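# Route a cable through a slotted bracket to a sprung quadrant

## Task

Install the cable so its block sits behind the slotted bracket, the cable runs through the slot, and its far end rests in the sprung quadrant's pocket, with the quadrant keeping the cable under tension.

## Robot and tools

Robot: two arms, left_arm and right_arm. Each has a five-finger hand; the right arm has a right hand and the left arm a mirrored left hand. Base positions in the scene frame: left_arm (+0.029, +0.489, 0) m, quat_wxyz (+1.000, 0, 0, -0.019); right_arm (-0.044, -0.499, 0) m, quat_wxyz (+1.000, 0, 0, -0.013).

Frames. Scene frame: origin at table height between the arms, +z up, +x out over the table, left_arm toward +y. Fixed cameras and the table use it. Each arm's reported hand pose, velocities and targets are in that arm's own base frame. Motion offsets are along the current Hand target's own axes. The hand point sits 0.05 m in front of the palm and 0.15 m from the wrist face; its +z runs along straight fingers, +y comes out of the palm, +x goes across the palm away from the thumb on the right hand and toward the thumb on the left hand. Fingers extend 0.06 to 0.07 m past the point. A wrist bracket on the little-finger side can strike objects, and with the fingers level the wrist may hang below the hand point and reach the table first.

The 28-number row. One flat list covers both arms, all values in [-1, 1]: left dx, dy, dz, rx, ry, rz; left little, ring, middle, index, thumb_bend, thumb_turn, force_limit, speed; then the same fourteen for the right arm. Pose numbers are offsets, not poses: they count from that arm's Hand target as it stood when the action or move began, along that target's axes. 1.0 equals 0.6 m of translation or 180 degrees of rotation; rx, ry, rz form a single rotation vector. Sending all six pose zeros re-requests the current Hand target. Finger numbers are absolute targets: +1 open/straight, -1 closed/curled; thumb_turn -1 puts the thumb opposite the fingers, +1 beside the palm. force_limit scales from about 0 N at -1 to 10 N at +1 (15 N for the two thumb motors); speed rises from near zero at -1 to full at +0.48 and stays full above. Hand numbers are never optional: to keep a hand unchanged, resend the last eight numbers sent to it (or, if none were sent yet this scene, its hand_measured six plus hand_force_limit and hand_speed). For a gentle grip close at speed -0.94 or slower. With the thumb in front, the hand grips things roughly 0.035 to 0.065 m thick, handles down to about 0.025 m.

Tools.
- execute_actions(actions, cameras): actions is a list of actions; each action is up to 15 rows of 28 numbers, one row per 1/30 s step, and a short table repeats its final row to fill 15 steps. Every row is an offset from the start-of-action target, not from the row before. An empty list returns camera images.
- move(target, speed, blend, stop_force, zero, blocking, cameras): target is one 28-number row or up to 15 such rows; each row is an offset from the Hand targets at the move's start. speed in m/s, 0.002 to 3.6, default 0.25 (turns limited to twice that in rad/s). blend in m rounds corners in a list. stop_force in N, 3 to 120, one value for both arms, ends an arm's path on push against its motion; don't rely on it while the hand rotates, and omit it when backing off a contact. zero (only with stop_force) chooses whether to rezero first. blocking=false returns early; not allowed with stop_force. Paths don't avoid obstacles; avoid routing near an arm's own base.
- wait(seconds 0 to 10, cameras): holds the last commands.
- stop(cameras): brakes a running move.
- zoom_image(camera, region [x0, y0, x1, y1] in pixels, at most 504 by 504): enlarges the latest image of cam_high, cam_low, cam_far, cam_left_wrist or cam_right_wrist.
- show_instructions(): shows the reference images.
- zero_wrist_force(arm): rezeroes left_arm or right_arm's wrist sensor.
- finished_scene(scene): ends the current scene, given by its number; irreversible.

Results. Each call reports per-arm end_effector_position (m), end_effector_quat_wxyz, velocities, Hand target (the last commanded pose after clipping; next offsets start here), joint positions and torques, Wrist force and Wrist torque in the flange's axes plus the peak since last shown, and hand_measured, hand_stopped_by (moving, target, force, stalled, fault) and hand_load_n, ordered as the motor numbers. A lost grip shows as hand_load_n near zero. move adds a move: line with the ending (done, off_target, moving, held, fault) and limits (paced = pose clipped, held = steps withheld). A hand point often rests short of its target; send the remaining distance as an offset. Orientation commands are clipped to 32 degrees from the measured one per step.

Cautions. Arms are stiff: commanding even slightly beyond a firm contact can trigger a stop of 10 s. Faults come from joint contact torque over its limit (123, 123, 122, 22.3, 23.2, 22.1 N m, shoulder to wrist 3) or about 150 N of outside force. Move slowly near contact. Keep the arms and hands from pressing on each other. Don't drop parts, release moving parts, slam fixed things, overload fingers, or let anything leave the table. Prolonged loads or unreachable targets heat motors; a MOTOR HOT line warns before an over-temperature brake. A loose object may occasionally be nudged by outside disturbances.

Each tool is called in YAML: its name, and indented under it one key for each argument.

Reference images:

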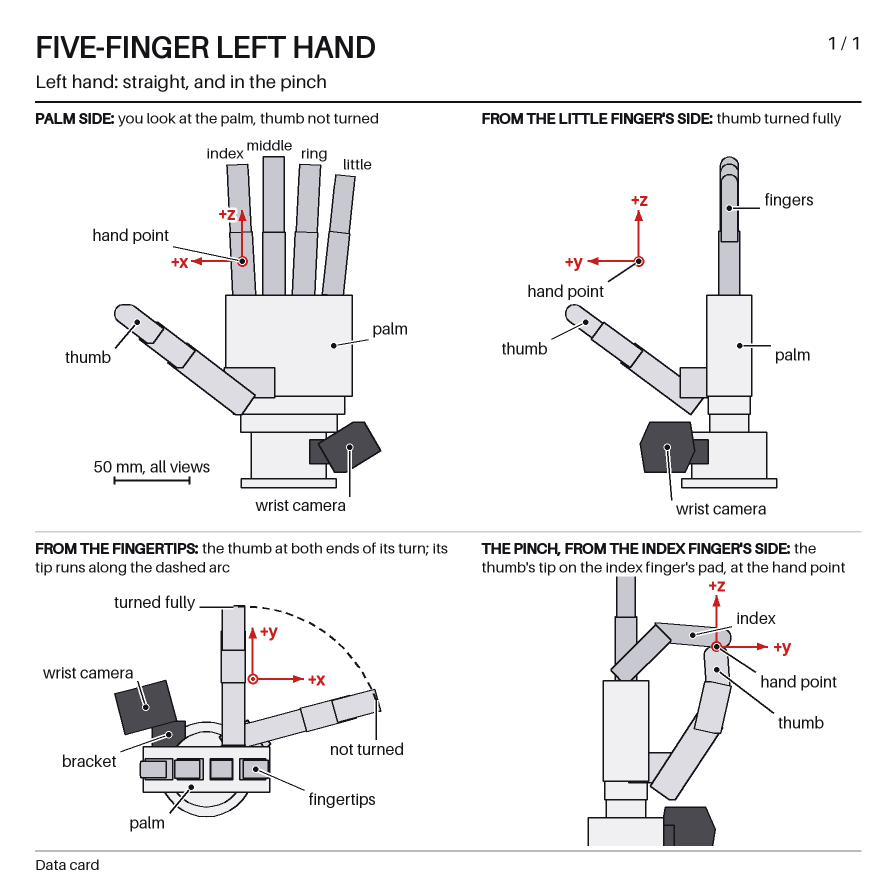

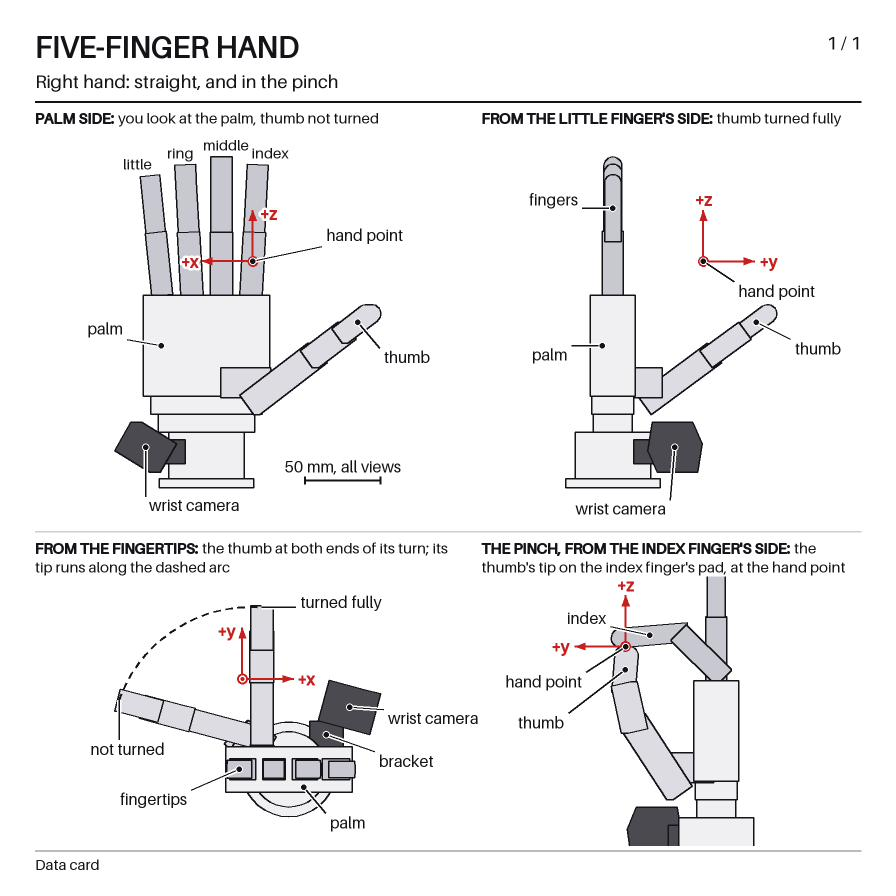

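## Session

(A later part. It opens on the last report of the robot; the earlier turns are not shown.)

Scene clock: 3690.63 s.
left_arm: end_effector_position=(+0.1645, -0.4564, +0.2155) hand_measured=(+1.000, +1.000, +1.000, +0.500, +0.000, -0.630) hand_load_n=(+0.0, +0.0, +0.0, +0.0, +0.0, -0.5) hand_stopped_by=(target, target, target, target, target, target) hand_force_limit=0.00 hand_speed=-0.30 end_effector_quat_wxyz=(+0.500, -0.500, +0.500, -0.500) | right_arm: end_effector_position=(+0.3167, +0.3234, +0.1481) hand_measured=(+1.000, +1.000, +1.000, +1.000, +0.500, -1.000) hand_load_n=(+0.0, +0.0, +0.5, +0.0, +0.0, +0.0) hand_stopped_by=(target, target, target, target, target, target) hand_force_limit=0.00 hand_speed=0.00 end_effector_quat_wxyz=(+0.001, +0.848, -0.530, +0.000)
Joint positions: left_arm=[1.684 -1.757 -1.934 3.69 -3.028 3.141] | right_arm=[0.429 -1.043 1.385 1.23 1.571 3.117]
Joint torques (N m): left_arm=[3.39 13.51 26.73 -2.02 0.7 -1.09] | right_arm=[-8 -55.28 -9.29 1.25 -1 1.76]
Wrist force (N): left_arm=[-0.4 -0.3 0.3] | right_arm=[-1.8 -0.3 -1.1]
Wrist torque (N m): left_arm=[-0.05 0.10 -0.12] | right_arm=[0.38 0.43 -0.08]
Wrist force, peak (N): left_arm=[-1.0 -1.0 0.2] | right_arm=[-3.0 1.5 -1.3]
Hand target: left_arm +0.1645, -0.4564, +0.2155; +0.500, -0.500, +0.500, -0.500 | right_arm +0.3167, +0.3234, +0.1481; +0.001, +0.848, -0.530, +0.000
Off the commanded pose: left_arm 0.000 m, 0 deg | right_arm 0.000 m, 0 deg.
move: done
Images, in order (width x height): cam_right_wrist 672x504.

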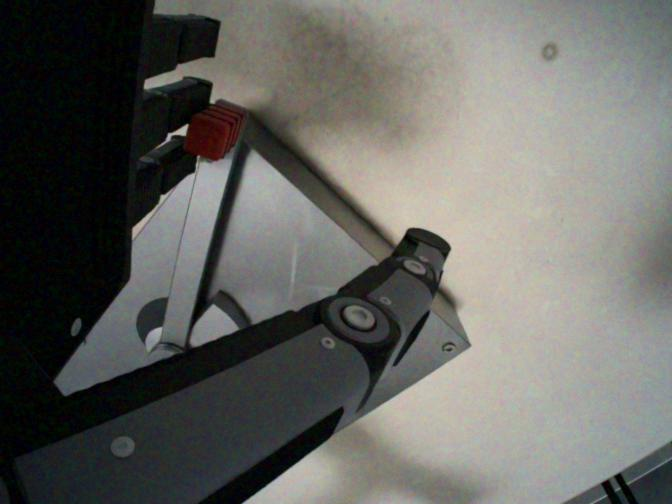

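move:
  target:
    - [0,0,0,0,0,0,1,1,1,0.5,0,-0.63,0,-0.3,0,0,-0.1,0,0,0,1,1,1,1,0.5,-1,0,0]
    - [0,0,0,0,0,0,1,1,1,0.5,0,-0.63,0,-0.3,0,0,-0.15,0,0,0,1,1,1,1,0.5,-1,0,0]
  speed: [0.03,0.06]
  cameras: ["cam_far","cam_right_wrist"]

zoom_image:
  camera: "cam_far"
  region: [280, 130, 540, 260]

Scene clock: 3700.57 s.
left_arm: end_effector_position=(+0.1645, -0.4564, +0.2155) hand_measured=(+1.000, +1.000, +1.000, +0.500, +0.000, -0.630) hand_load_n=(+0.0, +0.0, +0.0, +0.0, +0.0, +0.0) hand_stopped_by=(target, target, target, target, target, target) hand_force_limit=0.00 hand_speed=-0.30 end_effector_quat_wxyz=(+0.500, -0.500, +0.500, -0.500) | right_arm: end_effector_position=(+0.3168, +0.3235, +0.2381) hand_measured=(+1.000, +1.000, +1.000, +1.000, +0.500, -1.000) hand_load_n=(+0.0, +0.0, +0.0, +0.0, +0.0, +0.0) hand_stopped_by=(target, target, target, target, target, target) hand_force_limit=0.00 hand_speed=0.00 end_effector_quat_wxyz=(+0.001, +0.848, -0.530, +0.000)
Joint positions: left_arm=[1.684 -1.757 -1.934 3.69 -3.028 3.141] | right_arm=[0.429 -1.095 1.228 1.439 1.571 3.117]
Joint torques (N m): left_arm=[3.55 13.81 27.16 -1.88 1.85 -1.16] | right_arm=[7.49 -54.32 -28.36 4.11 0.01 1.88]
Wrist force (N): left_arm=[-0.9 -0.3 0.2] | right_arm=[-2.6 1.5 -1.2]
Wrist torque (N m): left_arm=[-0.05 0.17 -0.15] | right_arm=[0.33 0.36 -0.10]
Wrist force, peak (N): left_arm=[-1.0 -0.8 0.2] | right_arm=[-2.9 1.5 -1.3]
Hand target: left_arm +0.1645, -0.4564, +0.2155; +0.500, -0.500, +0.500, -0.500 | right_arm +0.3168, +0.3235, +0.2381; +0.001, +0.848, -0.530, +0.000
Off the commanded pose: left_arm 0.000 m, 0 deg | right_arm 0.000 m, 0 deg.
move: done
Images, in order (width x height): cam_far 672x504, cam_right_wrist 672x504.

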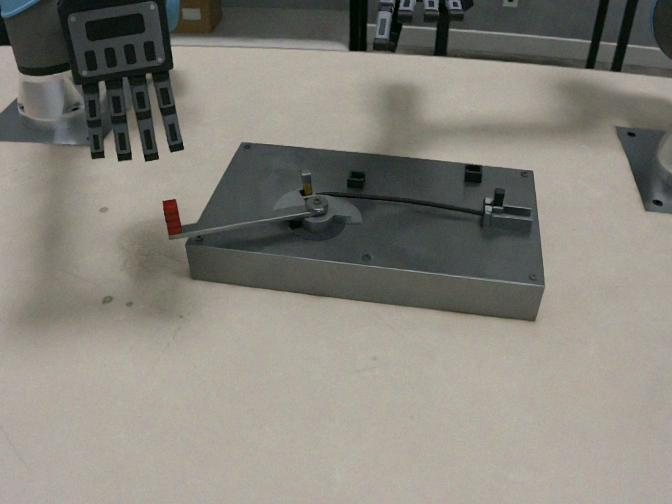

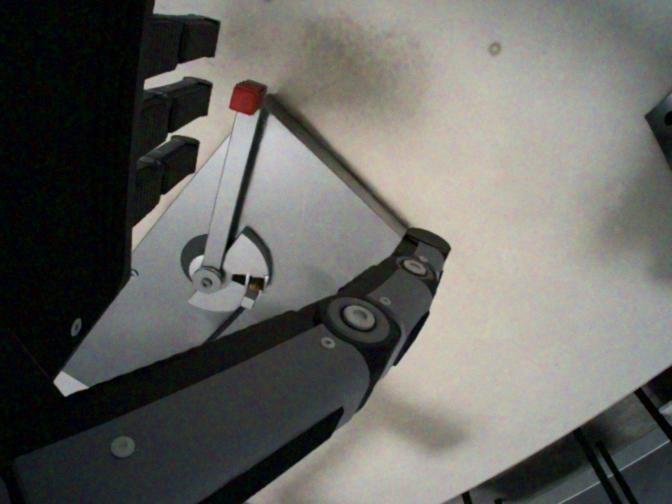

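Scaled by 1.938.

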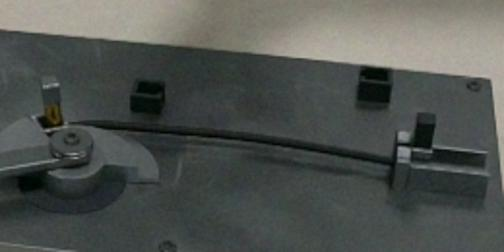

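wait:
  seconds: 0.5
  cameras: ["cam_left_wrist","cam_far"]

zoom_image:
  camera: "cam_left_wrist"
  region: [0, 180, 240, 380]

zoom_image:
  camera: "cam_far"
  region: [280, 150, 360, 220]

zoom_image:
  camera: "cam_far"
  region: [450, 160, 550, 240]

Scene clock: 3715.43 s.
left_arm: end_effector_position=(+0.1645, -0.4564, +0.2155) hand_measured=(+1.000, +1.000, +1.000, +0.500, +0.000, -0.630) hand_load_n=(+0.0, +0.0, +0.0, +0.0, +0.0, +0.0) hand_stopped_by=(target, target, target, target, target, target) hand_force_limit=0.00 hand_speed=-0.30 end_effector_quat_wxyz=(+0.500, -0.500, +0.500, -0.500) | right_arm: end_effector_position=(+0.3168, +0.3235, +0.2381) hand_measured=(+1.000, +1.000, +1.000, +1.000, +0.500, -1.000) hand_load_n=(+0.0, +0.0, +0.0, +0.0, +0.0, +0.0) hand_stopped_by=(target, target, target, target, target, target) hand_force_limit=0.00 hand_speed=0.00 end_effector_quat_wxyz=(+0.001, +0.848, -0.530, +0.000)
Joint positions: left_arm=[1.684 -1.757 -1.934 3.69 -3.028 3.141] | right_arm=[0.429 -1.095 1.228 1.439 1.571 3.117]
Joint torques (N m): left_arm=[3.39 13.53 27.09 -1.93 2.16 -1.18] | right_arm=[7.02 -53.6 -29.54 4.51 0.87 1.56]
Wrist force (N): left_arm=[-0.7 -0.4 0.3] | right_arm=[-2.8 1.5 -1.3]
Wrist torque (N m): left_arm=[-0.07 0.15 -0.14] | right_arm=[0.34 0.39 -0.11]
Wrist force, peak (N): left_arm=[-0.9 -0.8 0.4] | right_arm=[-3.0 1.7 -1.3]
Hand target: left_arm +0.1645, -0.4564, +0.2155; +0.500, -0.500, +0.500, -0.500 | right_arm +0.3168, +0.3235, +0.2381; +0.001, +0.848, -0.530, +0.000
Off the commanded pose: left_arm 0.000 m, 0 deg | right_arm 0.000 m, 0 deg.
wait: 0.50 s; at rest from the start
Images, in order (width x height): cam_far 672x504, cam_left_wrist 672x504.

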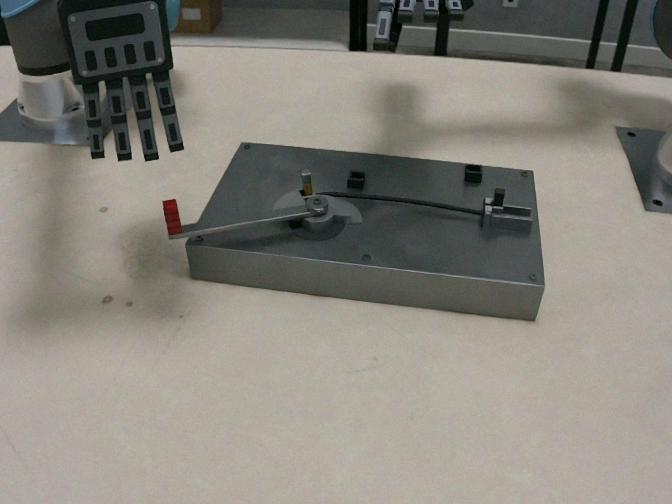

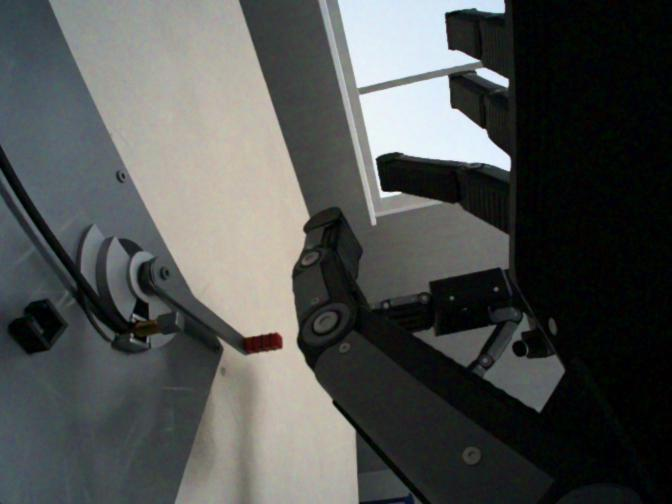

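Scaled by 2.100 from the camera's 672x504 image, which has a finer 960x720 frame.

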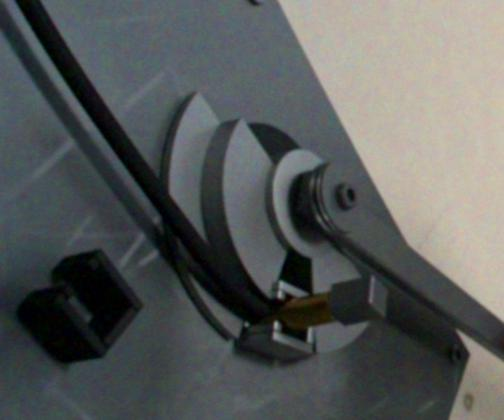

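Scaled by 6.300.

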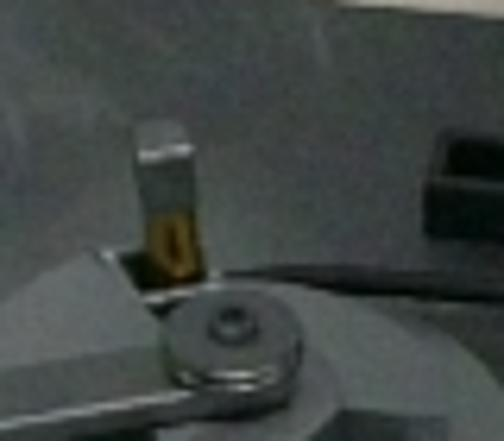

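Scaled by 5.040.

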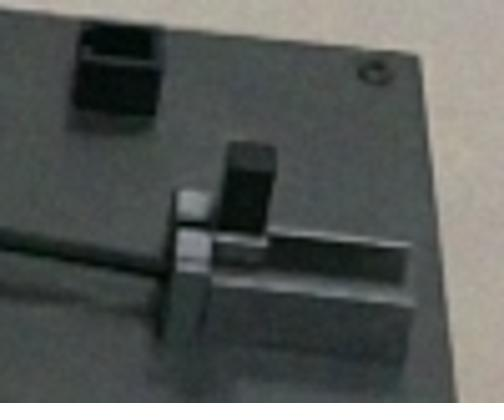

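finished_scene:
  scene: 1

The scene is finished: the task was done.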